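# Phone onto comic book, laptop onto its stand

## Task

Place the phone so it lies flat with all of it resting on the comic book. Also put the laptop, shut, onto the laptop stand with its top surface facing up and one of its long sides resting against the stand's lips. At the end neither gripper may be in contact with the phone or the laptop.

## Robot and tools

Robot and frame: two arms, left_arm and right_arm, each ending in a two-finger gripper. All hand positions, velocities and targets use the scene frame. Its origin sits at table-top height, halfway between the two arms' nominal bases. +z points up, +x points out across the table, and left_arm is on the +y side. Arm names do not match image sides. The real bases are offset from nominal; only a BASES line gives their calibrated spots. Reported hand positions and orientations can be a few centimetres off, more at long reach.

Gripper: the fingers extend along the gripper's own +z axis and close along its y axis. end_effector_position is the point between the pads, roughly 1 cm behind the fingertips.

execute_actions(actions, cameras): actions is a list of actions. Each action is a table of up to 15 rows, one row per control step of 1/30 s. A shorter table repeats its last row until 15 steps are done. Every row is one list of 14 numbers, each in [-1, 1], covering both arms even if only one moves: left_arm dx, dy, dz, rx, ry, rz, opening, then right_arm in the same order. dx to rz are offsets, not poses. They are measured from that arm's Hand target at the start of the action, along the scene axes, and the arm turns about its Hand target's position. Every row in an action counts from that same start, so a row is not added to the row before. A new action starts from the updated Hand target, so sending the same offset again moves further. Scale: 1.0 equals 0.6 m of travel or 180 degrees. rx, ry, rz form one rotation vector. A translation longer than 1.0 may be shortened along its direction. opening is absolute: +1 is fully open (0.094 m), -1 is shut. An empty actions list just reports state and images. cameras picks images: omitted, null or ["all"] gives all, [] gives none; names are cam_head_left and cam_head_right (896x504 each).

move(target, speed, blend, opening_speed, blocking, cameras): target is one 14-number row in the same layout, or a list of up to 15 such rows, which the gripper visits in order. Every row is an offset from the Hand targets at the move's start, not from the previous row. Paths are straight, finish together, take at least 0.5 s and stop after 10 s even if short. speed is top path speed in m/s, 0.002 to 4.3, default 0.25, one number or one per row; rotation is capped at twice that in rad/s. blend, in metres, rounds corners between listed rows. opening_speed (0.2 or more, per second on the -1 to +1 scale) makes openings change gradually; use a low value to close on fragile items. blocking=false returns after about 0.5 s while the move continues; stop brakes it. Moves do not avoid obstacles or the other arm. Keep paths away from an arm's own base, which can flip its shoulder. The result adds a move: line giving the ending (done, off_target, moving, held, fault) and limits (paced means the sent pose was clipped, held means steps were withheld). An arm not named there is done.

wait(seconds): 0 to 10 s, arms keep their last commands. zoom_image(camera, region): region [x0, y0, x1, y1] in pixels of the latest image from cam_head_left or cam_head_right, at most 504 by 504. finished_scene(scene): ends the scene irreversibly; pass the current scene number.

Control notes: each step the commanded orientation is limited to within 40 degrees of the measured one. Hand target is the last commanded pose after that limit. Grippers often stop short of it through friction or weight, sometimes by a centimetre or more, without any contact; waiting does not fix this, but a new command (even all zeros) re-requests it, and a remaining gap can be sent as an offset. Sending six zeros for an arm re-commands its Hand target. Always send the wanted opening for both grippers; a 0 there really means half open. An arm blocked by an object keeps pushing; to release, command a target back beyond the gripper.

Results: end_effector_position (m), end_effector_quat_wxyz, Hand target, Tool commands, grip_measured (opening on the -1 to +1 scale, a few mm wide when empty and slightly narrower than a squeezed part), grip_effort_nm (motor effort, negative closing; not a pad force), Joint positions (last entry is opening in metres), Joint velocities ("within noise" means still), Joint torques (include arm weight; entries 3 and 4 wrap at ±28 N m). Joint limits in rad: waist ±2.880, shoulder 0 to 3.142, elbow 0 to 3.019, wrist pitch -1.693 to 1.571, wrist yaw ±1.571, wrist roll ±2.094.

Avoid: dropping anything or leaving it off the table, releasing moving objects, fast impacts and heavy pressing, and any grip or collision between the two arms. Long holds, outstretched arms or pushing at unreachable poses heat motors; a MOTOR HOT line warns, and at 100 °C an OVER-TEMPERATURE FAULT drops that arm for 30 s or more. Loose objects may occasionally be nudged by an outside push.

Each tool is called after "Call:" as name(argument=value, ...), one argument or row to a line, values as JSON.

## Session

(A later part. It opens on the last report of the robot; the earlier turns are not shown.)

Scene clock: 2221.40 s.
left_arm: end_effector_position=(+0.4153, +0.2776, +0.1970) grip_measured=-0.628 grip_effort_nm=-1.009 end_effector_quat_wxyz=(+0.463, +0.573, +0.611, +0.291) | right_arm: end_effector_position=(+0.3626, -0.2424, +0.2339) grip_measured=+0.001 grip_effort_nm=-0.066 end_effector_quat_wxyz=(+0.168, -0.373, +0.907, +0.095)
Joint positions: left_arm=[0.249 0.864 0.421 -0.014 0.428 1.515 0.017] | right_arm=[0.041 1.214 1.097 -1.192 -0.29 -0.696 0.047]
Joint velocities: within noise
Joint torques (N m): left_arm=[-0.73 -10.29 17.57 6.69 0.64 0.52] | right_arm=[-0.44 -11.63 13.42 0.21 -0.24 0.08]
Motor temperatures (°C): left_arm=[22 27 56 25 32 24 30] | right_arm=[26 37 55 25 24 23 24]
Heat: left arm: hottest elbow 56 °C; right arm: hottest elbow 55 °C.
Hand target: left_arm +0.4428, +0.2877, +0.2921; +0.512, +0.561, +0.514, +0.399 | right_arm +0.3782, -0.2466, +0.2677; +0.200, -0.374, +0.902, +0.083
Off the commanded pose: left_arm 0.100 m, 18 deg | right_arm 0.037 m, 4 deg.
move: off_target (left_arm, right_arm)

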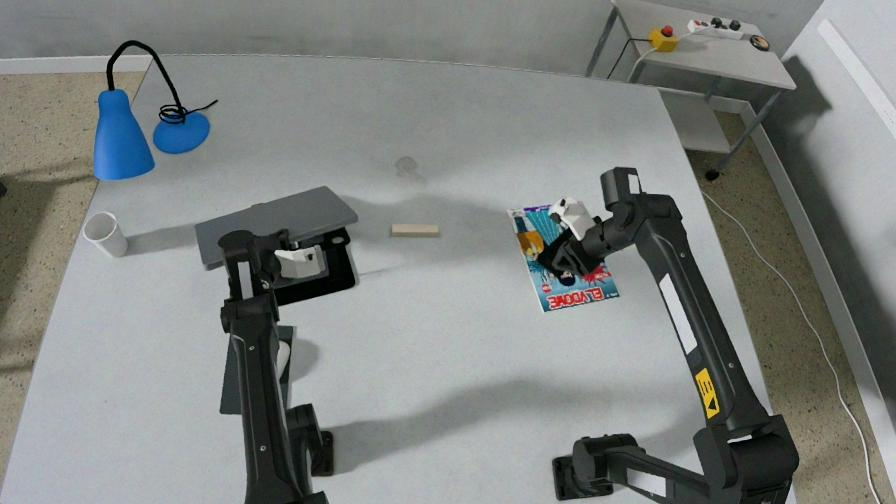

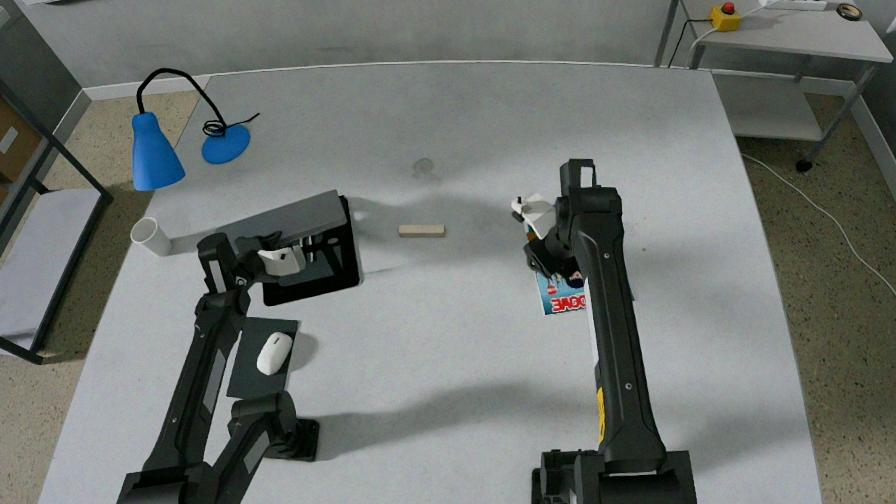

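Call:
move(
  target=[0.0,0.0,-0.075,0,0,-0.03,-0.95,0,0,0,0,0,0,0.0],
  speed=0.06,
)

Call:
zoom_image(
  camera="cam_head_left",
  region=[180, 110, 420, 310],
)

Call:
zoom_image(
  camera="cam_head_right",
  region=[190, 110, 430, 310],
)

Scene clock: 2227.63 s.
left_arm: end_effector_position=(+0.4162, +0.2751, +0.1661) grip_measured=-0.628 grip_effort_nm=-1.004 end_effector_quat_wxyz=(+0.494, +0.588, +0.580, +0.271) | right_arm: end_effector_position=(+0.3626, -0.2424, +0.2339) grip_measured=+0.001 grip_effort_nm=-0.061 end_effector_quat_wxyz=(+0.168, -0.373, +0.907, +0.095)
Joint positions: left_arm=[0.298 0.98 0.361 0.17 0.57 1.548 0.017] | right_arm=[0.041 1.214 1.097 -1.192 -0.29 -0.696 0.047]
Joint velocities: within noise
Joint torques (N m): left_arm=[-0.5 -9.11 15.86 6.27 0.77 0.53] | right_arm=[-0.44 -11.69 13.42 0.18 -0.24 0.08]
Motor temperatures (°C): left_arm=[22 27 57 25 31 24 30] | right_arm=[26 37 55 25 24 23 24]
Heat: left arm: hottest elbow 57 °C; right arm: hottest elbow 55 °C.
Hand target: left_arm +0.4428, +0.2877, +0.2472; +0.530, +0.585, +0.487, +0.374 | right_arm +0.3782, -0.2466, +0.2677; +0.200, -0.374, +0.902, +0.083
Off the commanded pose: left_arm 0.086 m, 16 deg | right_arm 0.037 m, 4 deg.
move: off_target (left_arm, right_arm)

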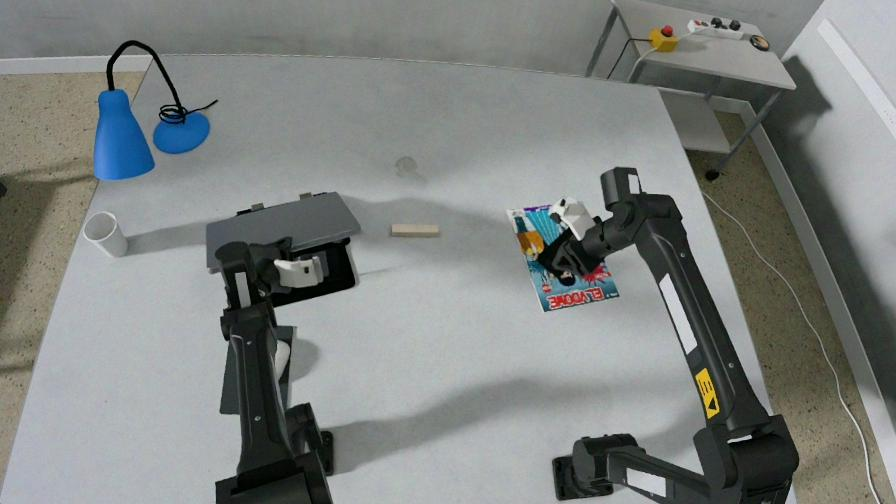

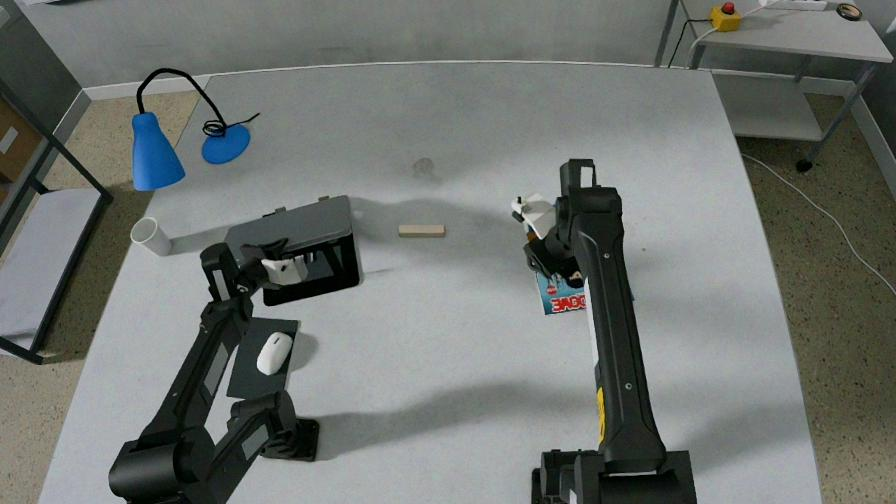

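Scaled by 2.100.

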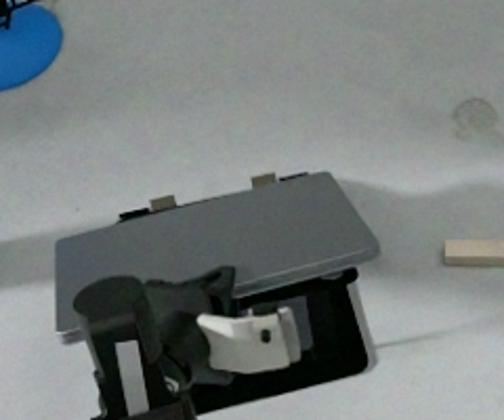

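Scaled by 2.100.

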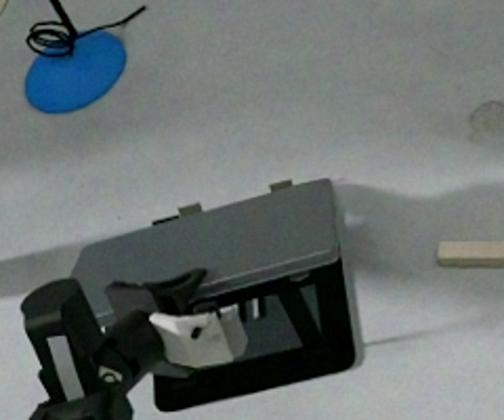

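Call:
move(
  target=[0.02,0.008,-0.05,0,0,-0.008,-0.95,0,0,0,0,0,0,0.0],
  speed=0.05,
)

Call:
zoom_image(
  camera="cam_head_left",
  region=[180, 110, 420, 310],
)

Call:
zoom_image(
  camera="cam_head_right",
  region=[190, 110, 430, 310],
)

Scene clock: 2232.80 s.
left_arm: end_effector_position=(+0.4330, +0.2796, +0.1665) grip_measured=-0.628 grip_effort_nm=-1.009 end_effector_quat_wxyz=(+0.519, +0.592, +0.539, +0.300) | right_arm: end_effector_position=(+0.3626, -0.2424, +0.2339) grip_measured=+0.001 grip_effort_nm=-0.061 end_effector_quat_wxyz=(+0.168, -0.373, +0.907, +0.095)
Joint positions: left_arm=[0.314 1.094 0.355 0.386 0.622 1.568 0.017] | right_arm=[0.041 1.214 1.097 -1.192 -0.29 -0.696 0.047]
Joint velocities: within noise
Joint torques (N m): left_arm=[-0.56 -7.71 14.38 4.46 0.51 0.38] | right_arm=[-0.38 -11.52 13.41 0.21 -0.25 0.09]
Motor temperatures (°C): left_arm=[22 27 56 25 31 24 30] | right_arm=[26 37 56 25 24 23 24]
Heat: left arm: hottest elbow 56 °C; right arm: hottest elbow 56 °C.
Hand target: left_arm +0.4548, +0.2924, +0.2172; +0.535, +0.591, +0.479, +0.367 | right_arm +0.3782, -0.2466, +0.2677; +0.200, -0.374, +0.902, +0.083
Off the commanded pose: left_arm 0.057 m, 10 deg | right_arm 0.037 m, 4 deg.
move: off_target (left_arm, right_arm)

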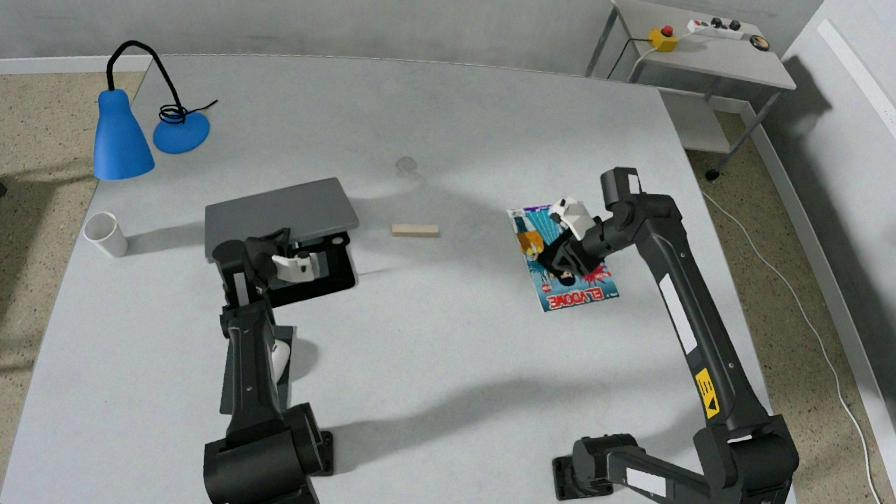

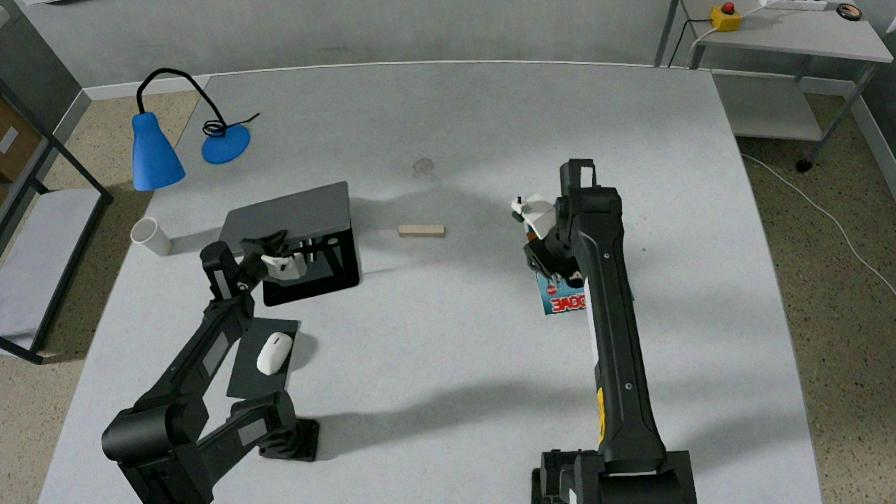

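Scaled by 2.100.

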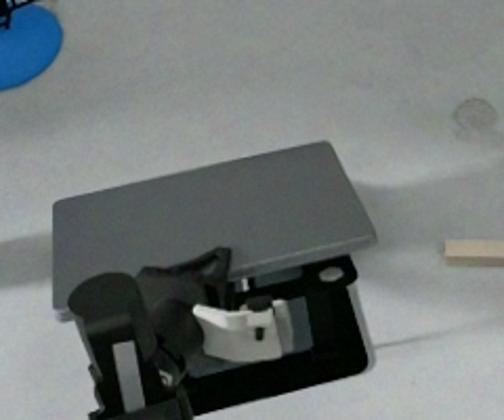

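Scaled by 2.100.

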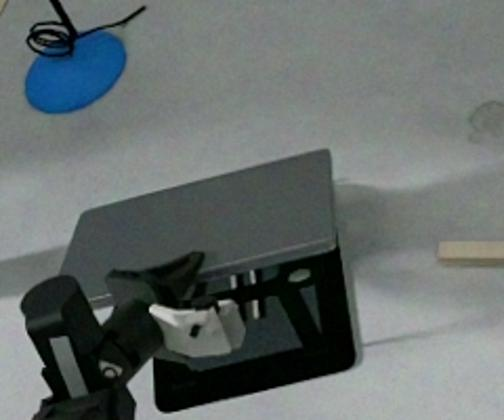

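Call:
move(
  target=[-0.02,-0.012,0.04,-0.0243,0.062,0,-0.95,0,0,0,0,0,0,0.0],
  speed=0.05,
)

Call:
zoom_image(
  camera="cam_head_left",
  region=[180, 110, 420, 310],
)

Call:
zoom_image(
  camera="cam_head_right",
  region=[190, 110, 430, 310],
)

Scene clock: 2243.00 s.
left_arm: end_effector_position=(+0.4080, +0.2721, +0.1576) grip_measured=-0.635 grip_effort_nm=-1.013 end_effector_quat_wxyz=(+0.478, +0.599, +0.605, +0.215) | right_arm: end_effector_position=(+0.3626, -0.2424, +0.2339) grip_measured=+0.001 grip_effort_nm=-0.066 end_effector_quat_wxyz=(+0.168, -0.373, +0.907, +0.095)
Joint positions: left_arm=[0.314 0.971 0.403 -0.016 0.612 1.567 0.017] | right_arm=[0.041 1.214 1.097 -1.192 -0.29 -0.696 0.047]
Joint velocities: within noise
Joint torques (N m): left_arm=[-0.73 -10.05 20.92 1.98 0.77 0.33] | right_arm=[-0.44 -11.69 13.41 0.23 -0.25 0.08]
Motor temperatures (°C): left_arm=[22 27 55 25 31 24 30] | right_arm=[26 36 56 25 24 23 24]
Heat: left arm: hottest elbow 55 °C; right arm: hottest elbow 56 °C.
Hand target: left_arm +0.4429, +0.2853, +0.2412; +0.508, +0.603, +0.543, +0.290 | right_arm +0.3782, -0.2466, +0.2677; +0.200, -0.374, +0.902, +0.083
Off the commanded pose: left_arm 0.091 m, 12 deg | right_arm 0.037 m, 4 deg.
move: off_target (left_arm, right_arm)

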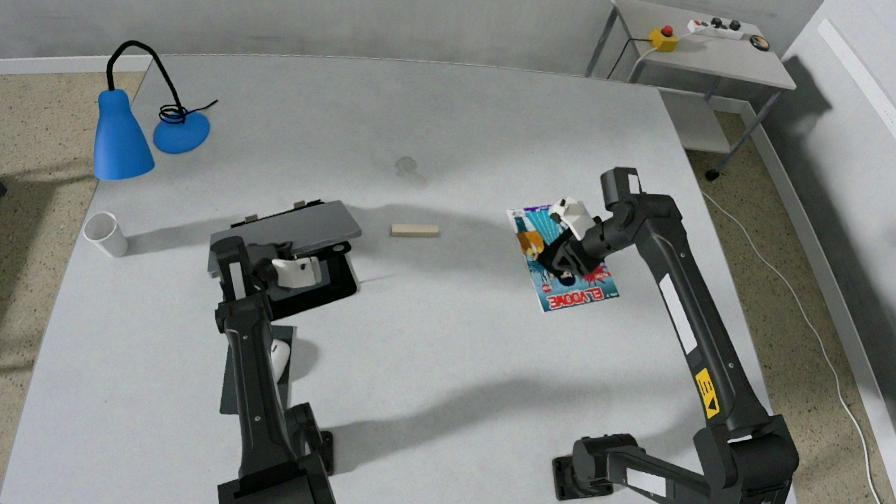

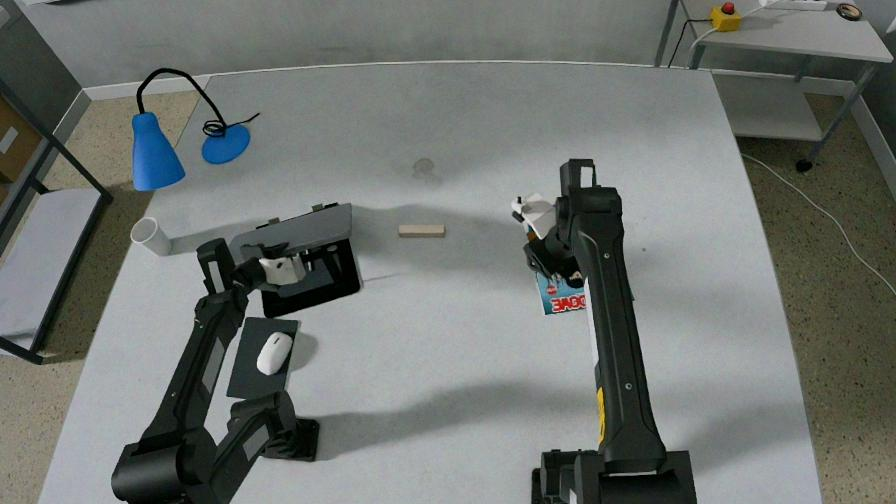

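Scaled by 2.100.

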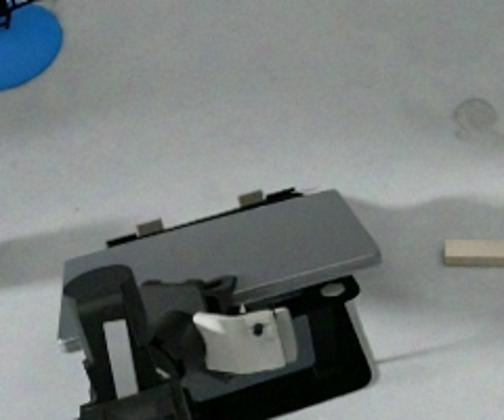

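Scaled by 2.100.

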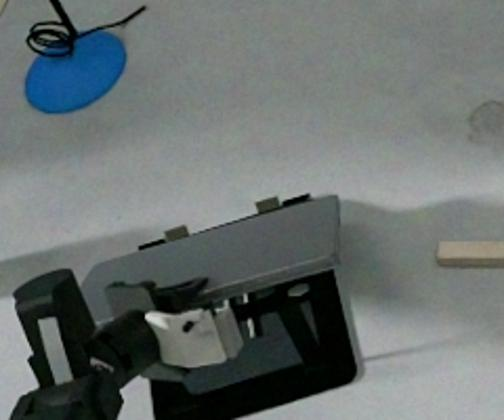

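Call:
execute_actions(
  actions=[],
)

Call:
zoom_image(
  camera="cam_head_left",
  region=[180, 110, 420, 310],
)

Call:
zoom_image(
  camera="cam_head_right",
  region=[100, 100, 400, 320],
)

Scene clock: 2256.30 s.
left_arm: end_effector_position=(+0.4080, +0.2721, +0.1576) grip_measured=-0.635 grip_effort_nm=-1.009 end_effector_quat_wxyz=(+0.478, +0.599, +0.605, +0.215) | right_arm: end_effector_position=(+0.3626, -0.2424, +0.2339) grip_measured=+0.001 grip_effort_nm=-0.061 end_effector_quat_wxyz=(+0.168, -0.373, +0.907, +0.095)
Joint positions: left_arm=[0.314 0.971 0.403 -0.016 0.612 1.567 0.017] | right_arm=[0.041 1.214 1.097 -1.192 -0.29 -0.696 0.047]
Joint velocities: within noise
Joint torques (N m): left_arm=[-1.14 -10.23 20.68 1.81 0.76 0.37] | right_arm=[-0.32 -11.69 13.41 0.23 -0.24 0.08]
Motor temperatures (°C): left_arm=[22 27 57 25 31 24 30] | right_arm=[26 36 57 25 24 23 24]
Heat: left arm: hottest elbow 57 °C; right arm: hottest elbow 57 °C.
Hand target: left_arm +0.4429, +0.2853, +0.2412; +0.508, +0.603, +0.543, +0.290 | right_arm +0.3782, -0.2466, +0.2677; +0.200, -0.374, +0.902, +0.083
Tool commands: left_gripper/opening=-0.95 right_gripper/opening=+0.0
Off the commanded pose: left_arm 0.091 m, 12 deg | right_arm 0.037 m, 4 deg.

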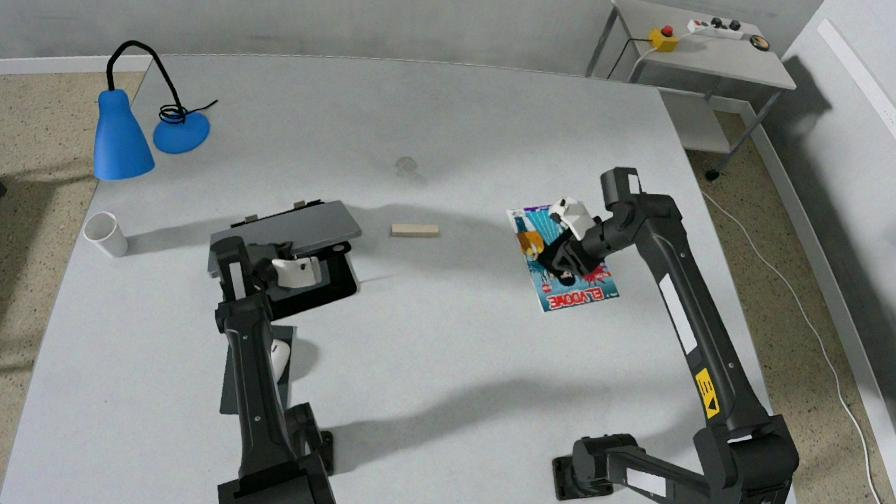

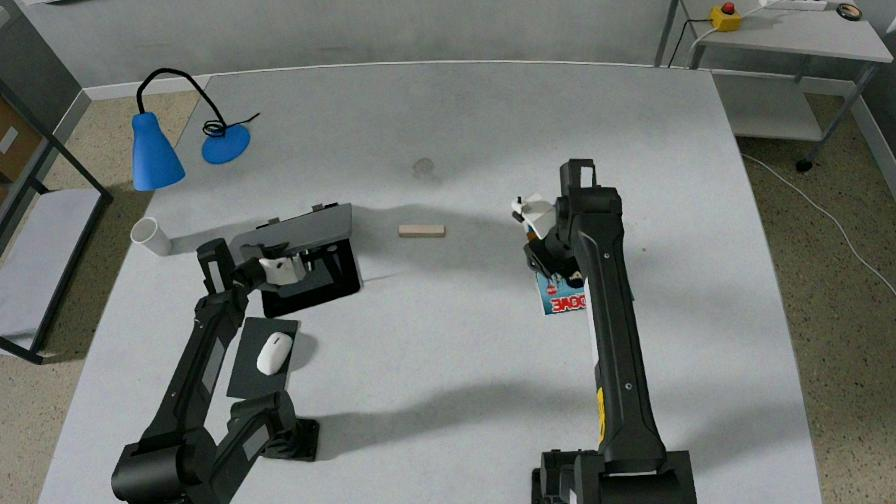

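Scaled by 2.100.

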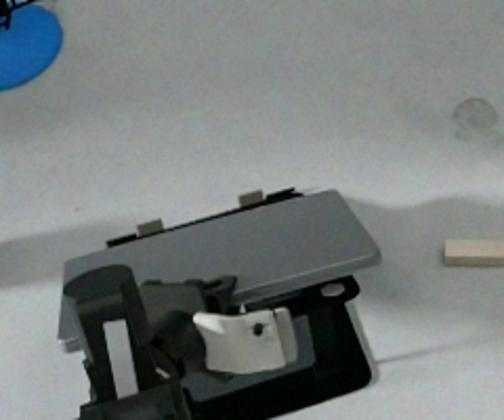

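Scaled by 1.680.

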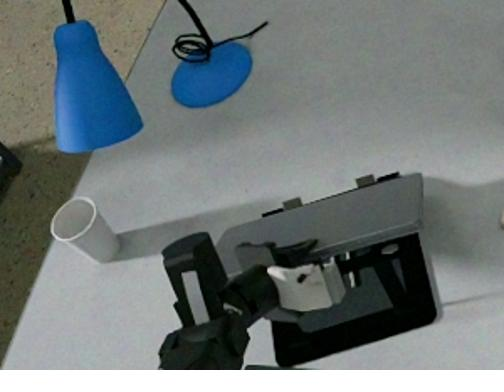

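Call:
move(
  target=[0,0,-0.025,0,0,0,-0.95,0,0,0,0,0,0,0],
  speed=0.05,
)

Call:
zoom_image(
  camera="cam_head_left",
  region=[180, 110, 420, 310],
)

Scene clock: 2261.30 s.
left_arm: end_effector_position=(+0.4079, +0.2725, +0.1588) grip_measured=-0.635 grip_effort_nm=-1.009 end_effector_quat_wxyz=(+0.478, +0.597, +0.606, +0.216) | right_arm: end_effector_position=(+0.3626, -0.2424, +0.2339) grip_measured=+0.001 grip_effort_nm=-0.056 end_effector_quat_wxyz=(+0.168, -0.373, +0.907, +0.095)
Joint positions: left_arm=[0.315 0.967 0.403 -0.017 0.611 1.563 0.017] | right_arm=[0.041 1.214 1.097 -1.192 -0.29 -0.696 0.047]
Joint velocities: within noise
Joint torques (N m): left_arm=[-0.56 -7.3 18.17 3.86 0.88 0.38] | right_arm=[-0.38 -11.69 13.42 0.21 -0.25 0.09]
Motor temperatures (°C): left_arm=[22 27 58 25 31 24 30] | right_arm=[26 36 57 25 24 23 24]
Heat: left arm: hottest elbow 58 °C; right arm: hottest elbow 57 °C.
Hand target: left_arm +0.4428, +0.2853, +0.2263; +0.508, +0.603, +0.543, +0.290 | right_arm +0.3782, -0.2466, +0.2677; +0.200, -0.374, +0.902, +0.083
Off the commanded pose: left_arm 0.077 m, 12 deg | right_arm 0.037 m, 4 deg.
move: off_target (left_arm, right_arm)

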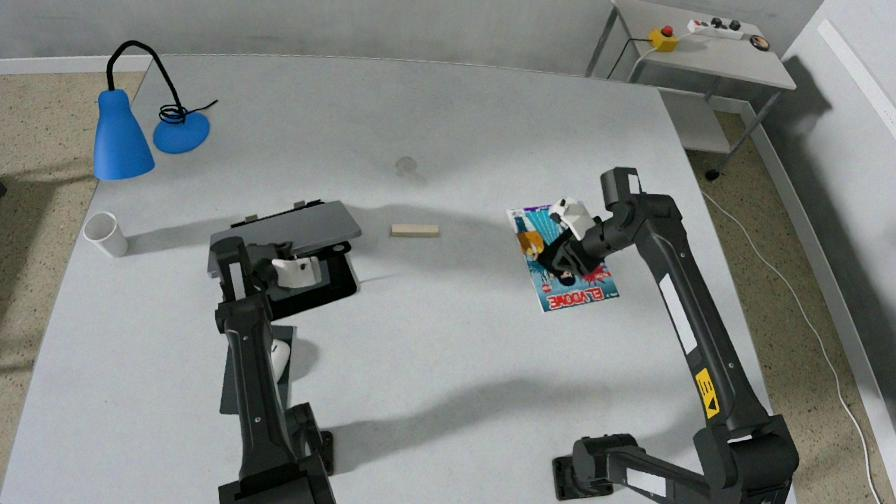

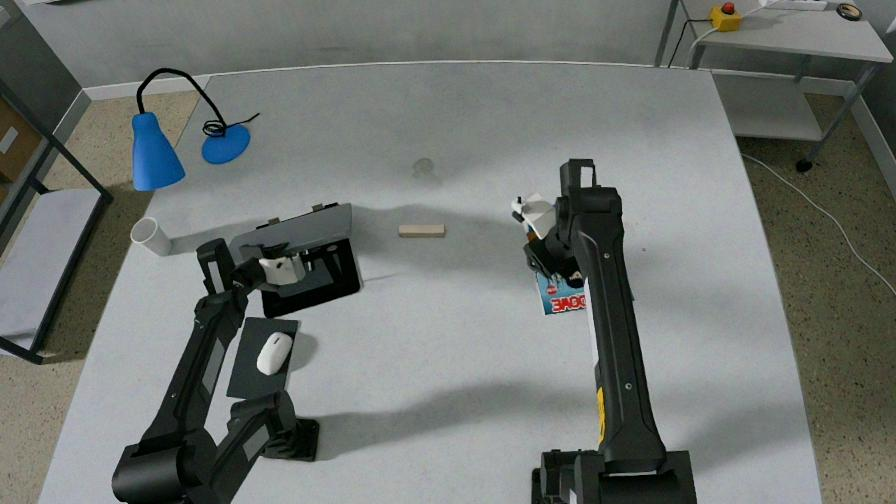

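Scaled by 2.100.

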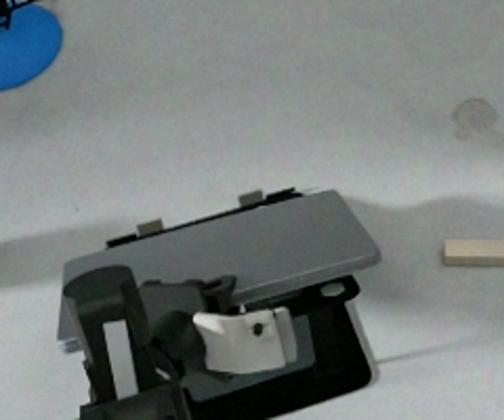

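Call:
move(
  target=[-0.02,0,-0.045,0.005,0.045,0,-0.95,0,0,0,0,0,0,0],
  speed=0.05,
  cameras=["cam_head_left"],
)

Call:
zoom_image(
  camera="cam_head_left",
  region=[180, 110, 420, 310],
)

Scene clock: 2266.60 s.
left_arm: end_effector_position=(+0.4065, +0.2739, +0.1567) grip_measured=-0.636 grip_effort_nm=-1.009 end_effector_quat_wxyz=(+0.458, +0.612, +0.611, +0.207) | right_arm: end_effector_position=(+0.3626, -0.2424, +0.2339) grip_measured=+0.001 grip_effort_nm=-0.061 end_effector_quat_wxyz=(+0.168, -0.373, +0.907, +0.095)
Joint positions: left_arm=[0.315 0.967 0.432 -0.106 0.599 1.609 0.017] | right_arm=[0.041 1.214 1.097 -1.192 -0.29 -0.696 0.047]
Joint velocities: within noise
Joint torques (N m): left_arm=[-0.79 -6.59 18.06 0.83 0.18 0.49] | right_arm=[-0.44 -11.63 13.41 0.21 -0.25 0.08]
Motor temperatures (°C): left_arm=[22 27 58 25 31 24 30] | right_arm=[26 36 57 25 24 23 24]
Heat: left arm: hottest elbow 58 °C; right arm: hottest elbow 57 °C.
Hand target: left_arm +0.4308, +0.2853, +0.1992; +0.463, +0.626, +0.575, +0.251 | right_arm +0.3782, -0.2466, +0.2677; +0.200, -0.374, +0.902, +0.083
Off the commanded pose: left_arm 0.050 m, 7 deg | right_arm 0.037 m, 4 deg.
move: off_target (left_arm, right_arm)
Images, in order (width x height): cam_head_left 896x504.

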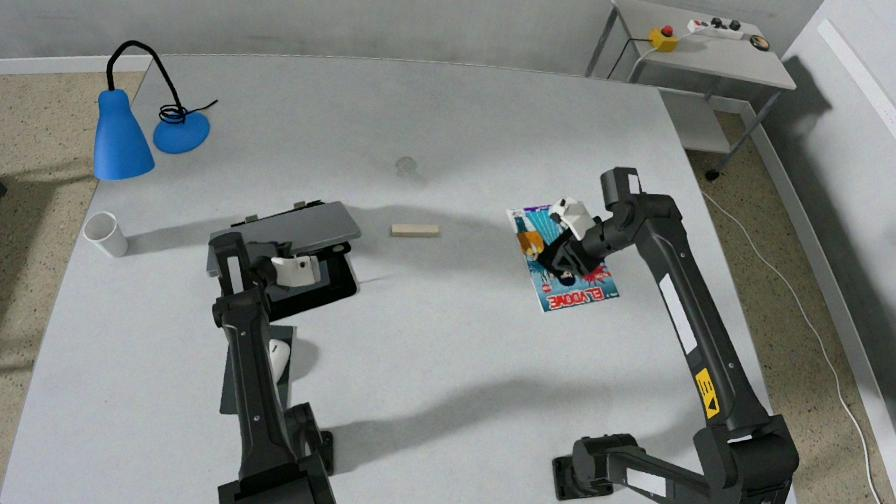

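Scaled by 2.100.

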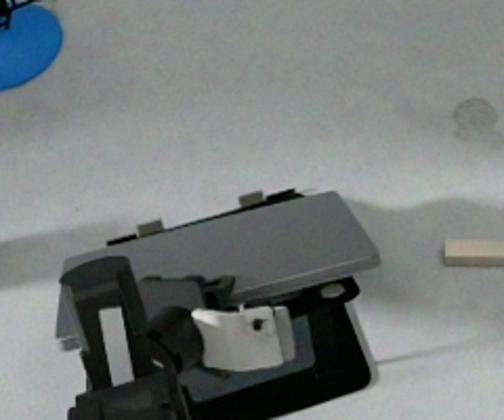

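Call:
move(
  target=[
    [0,0,-0.016,0,0,0,-0.95,0,0,0,0,0,0,0],
    [0,0,-0.016,0,0,0,-0.45,0,0,0,0,0,0,0],
  ],
  speed=0.05,
  opening_speed=0.3,
)

Call:
zoom_image(
  camera="cam_head_left",
  region=[180, 110, 420, 310],
)

Call:
zoom_image(
  camera="cam_head_right",
  region=[200, 150, 400, 320],
)

Scene clock: 2273.83 s.
left_arm: end_effector_position=(+0.4092, +0.2753, +0.1541) grip_measured=-0.453 grip_effort_nm=0.129 end_effector_quat_wxyz=(+0.451, +0.628, +0.596, +0.218) | right_arm: end_effector_position=(+0.3626, -0.2424, +0.2339) grip_measured=+0.001 grip_effort_nm=-0.061 end_effector_quat_wxyz=(+0.168, -0.373, +0.907, +0.095)
Joint positions: left_arm=[0.316 0.984 0.436 -0.099 0.598 1.664 0.026] | right_arm=[0.041 1.214 1.097 -1.192 -0.29 -0.696 0.047]
Joint velocities: within noise
Joint torques (N m): left_arm=[-1.03 -6.89 16.12 1.73 0.39 0.05] | right_arm=[-0.5 -11.63 13.42 0.24 -0.25 0.08]
Motor temperatures (°C): left_arm=[22 27 58 24 30 24 30] | right_arm=[26 36 58 25 24 23 24]
Heat: left arm: hottest elbow 58 °C; right arm: hottest elbow 58 °C.
Hand target: left_arm +0.4308, +0.2853, +0.1896; +0.463, +0.626, +0.575, +0.251 | right_arm +0.3782, -0.2466, +0.2677; +0.200, -0.374, +0.902, +0.083
Off the commanded pose: left_arm 0.043 m, 5 deg | right_arm 0.037 m, 4 deg.
move: off_target (left_arm, right_arm); target 2's new opening was sent with left_arm's hand 0.043 m and 7 deg from that target

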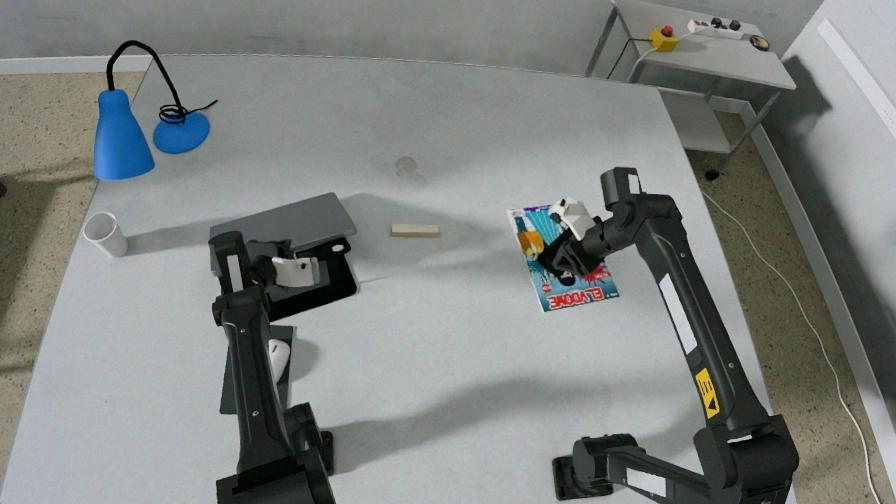

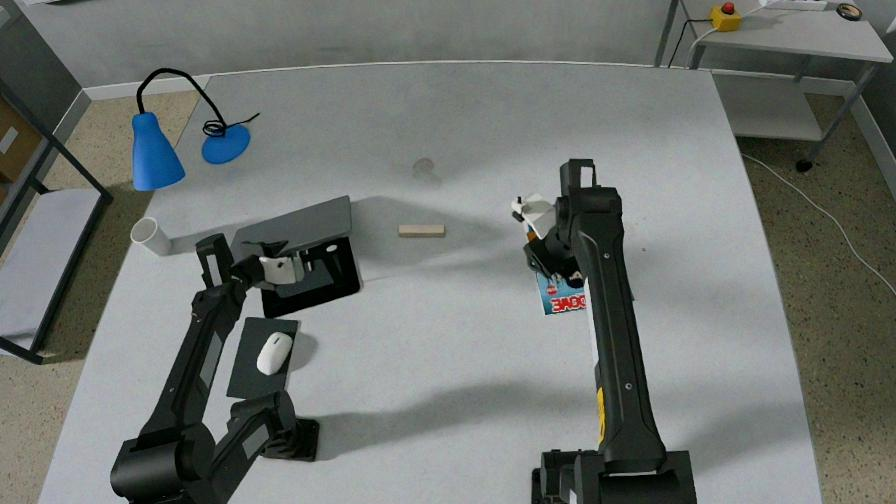

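Scaled by 2.100.

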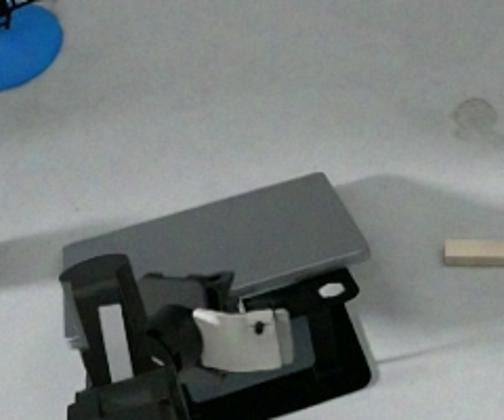

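Scaled by 2.520.

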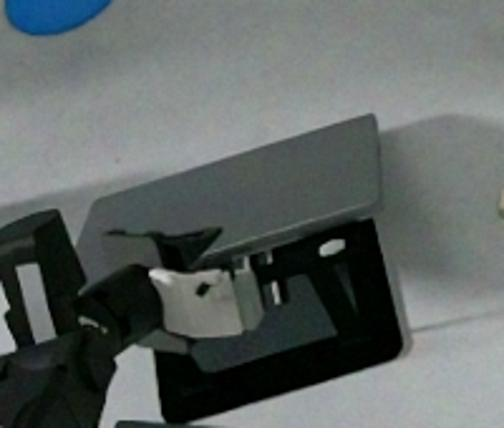

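Call:
move(
  target=[
    [-0.04,0.012,0.018,0,0,0,-0.45,0,0,0,0,0,0,0],
    [-0.08,0.025,0.045,0,0,0,-0.45,0,0,0,0,0,0,0],
  ],
  speed=0.06,
  cameras=["cam_head_left"],
)

Call:
zoom_image(
  camera="cam_head_left",
  region=[180, 110, 420, 310],
)

Scene clock: 2281.60 s.
left_arm: end_effector_position=(+0.3700, +0.2885, +0.1813) grip_measured=-0.452 grip_effort_nm=0.129 end_effector_quat_wxyz=(+0.457, +0.628, +0.591, +0.219) | right_arm: end_effector_position=(+0.3626, -0.2424, +0.2339) grip_measured=+0.001 grip_effort_nm=-0.066 end_effector_quat_wxyz=(+0.168, -0.373, +0.907, +0.095)
Joint positions: left_arm=[0.438 0.811 0.436 -0.317 0.705 1.756 0.026] | right_arm=[0.041 1.214 1.097 -1.192 -0.29 -0.696 0.047]
Joint velocities: within noise
Joint torques (N m): left_arm=[-0.32 -5.3 16.92 1.17 0.41 0.12] | right_arm=[-0.44 -11.69 13.42 0.23 -0.24 0.09]
Motor temperatures (°C): left_arm=[22 27 57 24 30 24 30] | right_arm=[26 36 58 25 24 23 24]
Heat: left arm: hottest elbow 57 °C; right arm: hottest elbow 58 °C.
Hand target: left_arm +0.3829, +0.3002, +0.2166; +0.464, +0.626, +0.575, +0.251 | right_arm +0.3782, -0.2466, +0.2677; +0.200, -0.374, +0.902, +0.083
Off the commanded pose: left_arm 0.039 m, 4 deg | right_arm 0.037 m, 4 deg.
move: off_target (left_arm, right_arm)
Images, in order (width x height): cam_head_left 896x504.

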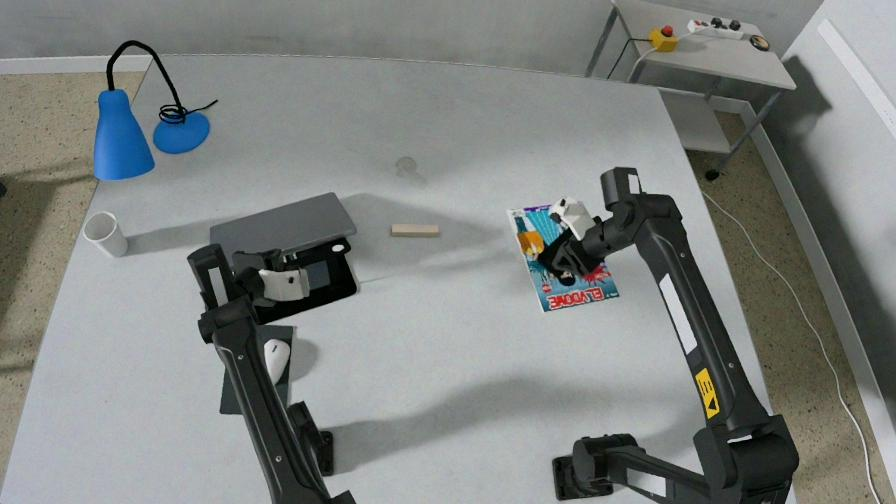

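Scaled by 2.100.

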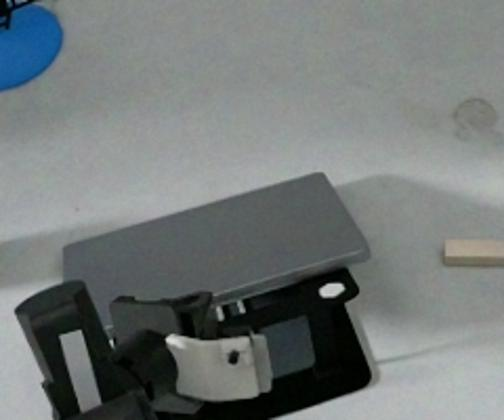

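Call:
move(
  target=[
    [-0.08,0.03,0.05,0,0,0,-0.45,-0.05,-0.08,0.05,0,0,0,0],
    [-0.2,-0.02,0.18,0,0,0,-0.45,-0.1,-0.22,0.02,0,0,0,0],
  ],
  speed=0.1,
)

Call:
zoom_image(
  camera="cam_head_left",
  region=[180, 150, 400, 330],
)

Call:
zoom_image(
  camera="cam_head_right",
  region=[200, 150, 400, 320],
)

Call:
zoom_image(
  camera="cam_head_left",
  region=[490, 180, 650, 330],
)

Scene clock: 2286.83 s.
left_arm: end_effector_position=(+0.2634, +0.2824, +0.2870) grip_measured=-0.452 grip_effort_nm=0.129 end_effector_quat_wxyz=(+0.465, +0.617, +0.597, +0.218) | right_arm: end_effector_position=(+0.3155, -0.3733, +0.2663) grip_measured=+0.001 grip_effort_nm=-0.066 end_effector_quat_wxyz=(+0.191, -0.374, +0.903, +0.092)
Joint positions: left_arm=[0.773 0.453 0.638 -1.121 0.944 2.073 0.026] | right_arm=[-0.379 1.141 1.122 -1.395 -0.398 -1.127 0.047]
Joint velocities: within noise
Joint torques (N m): left_arm=[-0.44 -0.97 17.98 0.84 0.57 0.07] | right_arm=[-0.38 -9.47 10.62 0.01 -0.33 0.11]
Motor temperatures (°C): left_arm=[22 27 57 24 30 24 29] | right_arm=[26 36 57 25 24 23 24]
Heat: left arm: hottest elbow 57 °C; right arm: hottest elbow 57 °C.
Hand target: left_arm +0.2628, +0.2883, +0.3246; +0.464, +0.626, +0.575, +0.251 | right_arm +0.3182, -0.3786, +0.2796; +0.200, -0.374, +0.902, +0.083
Off the commanded pose: left_arm 0.038 m, 5 deg | right_arm 0.015 m, 2 deg.
joint sent to its limit (left arm) — joint 6 (wrist roll), upper limit. The joint targets still meet the commanded pose.
move: off_target (left_arm, right_arm)

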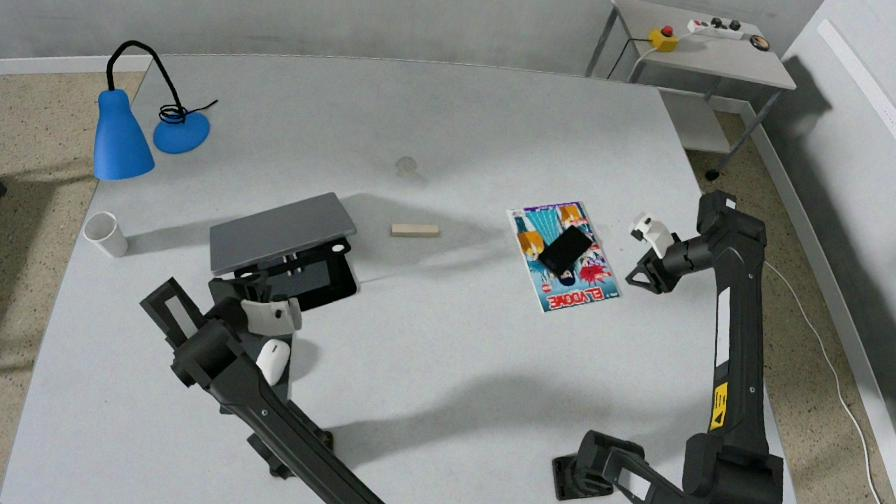

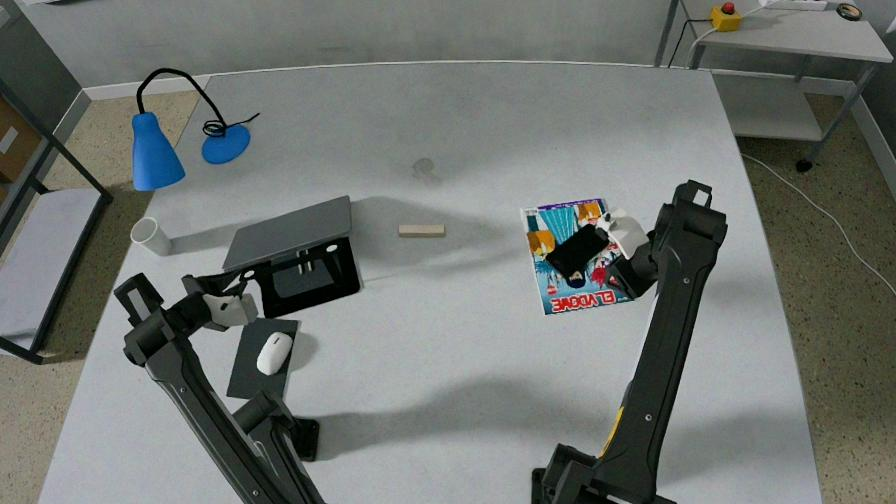

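Scaled by 2.291.

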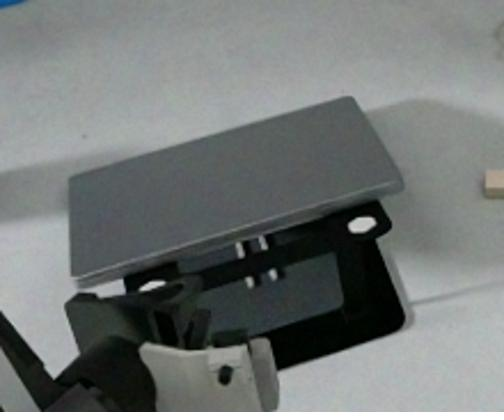

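Scaled by 2.520.

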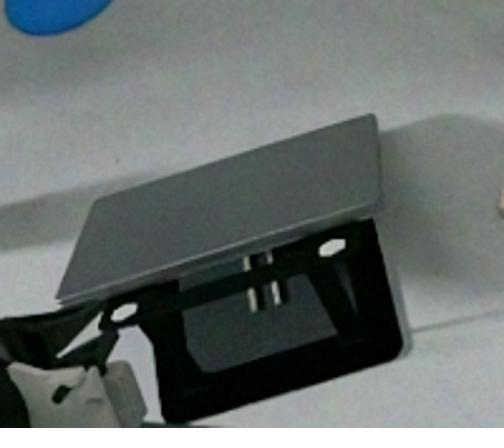

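Scaled by 3.150.

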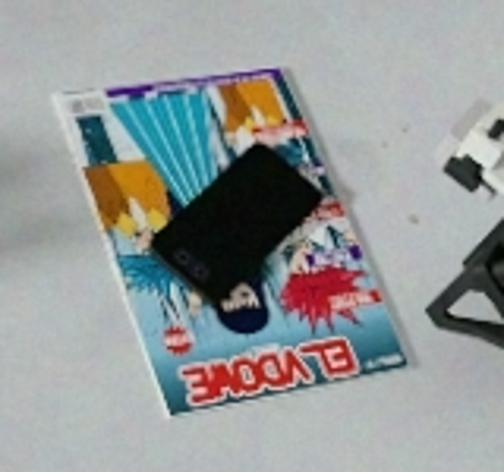

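Call:
zoom_image(
  camera="cam_head_left",
  region=[300, 180, 370, 260],
)

Call:
zoom_image(
  camera="cam_head_right",
  region=[230, 185, 370, 265],
)

Call:
zoom_image(
  camera="cam_head_left",
  region=[200, 185, 340, 265],
)

Scaled by 6.300.

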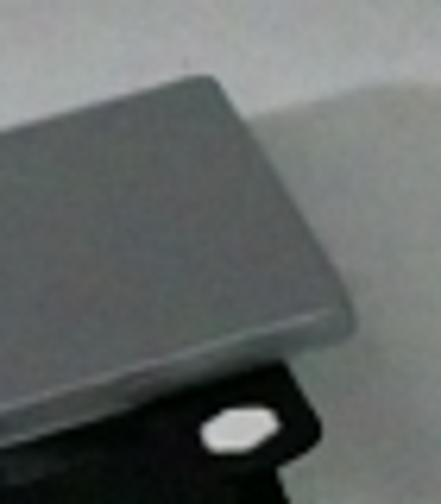

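Scaled by 3.600.

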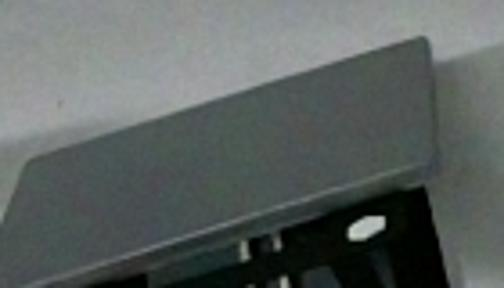

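Scaled by 3.600.

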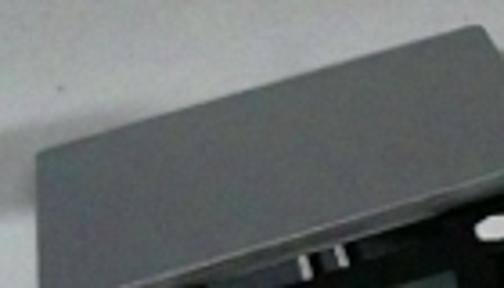

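Call:
finished_scene(
  scene=1,
)

The scene is finished: the task was done.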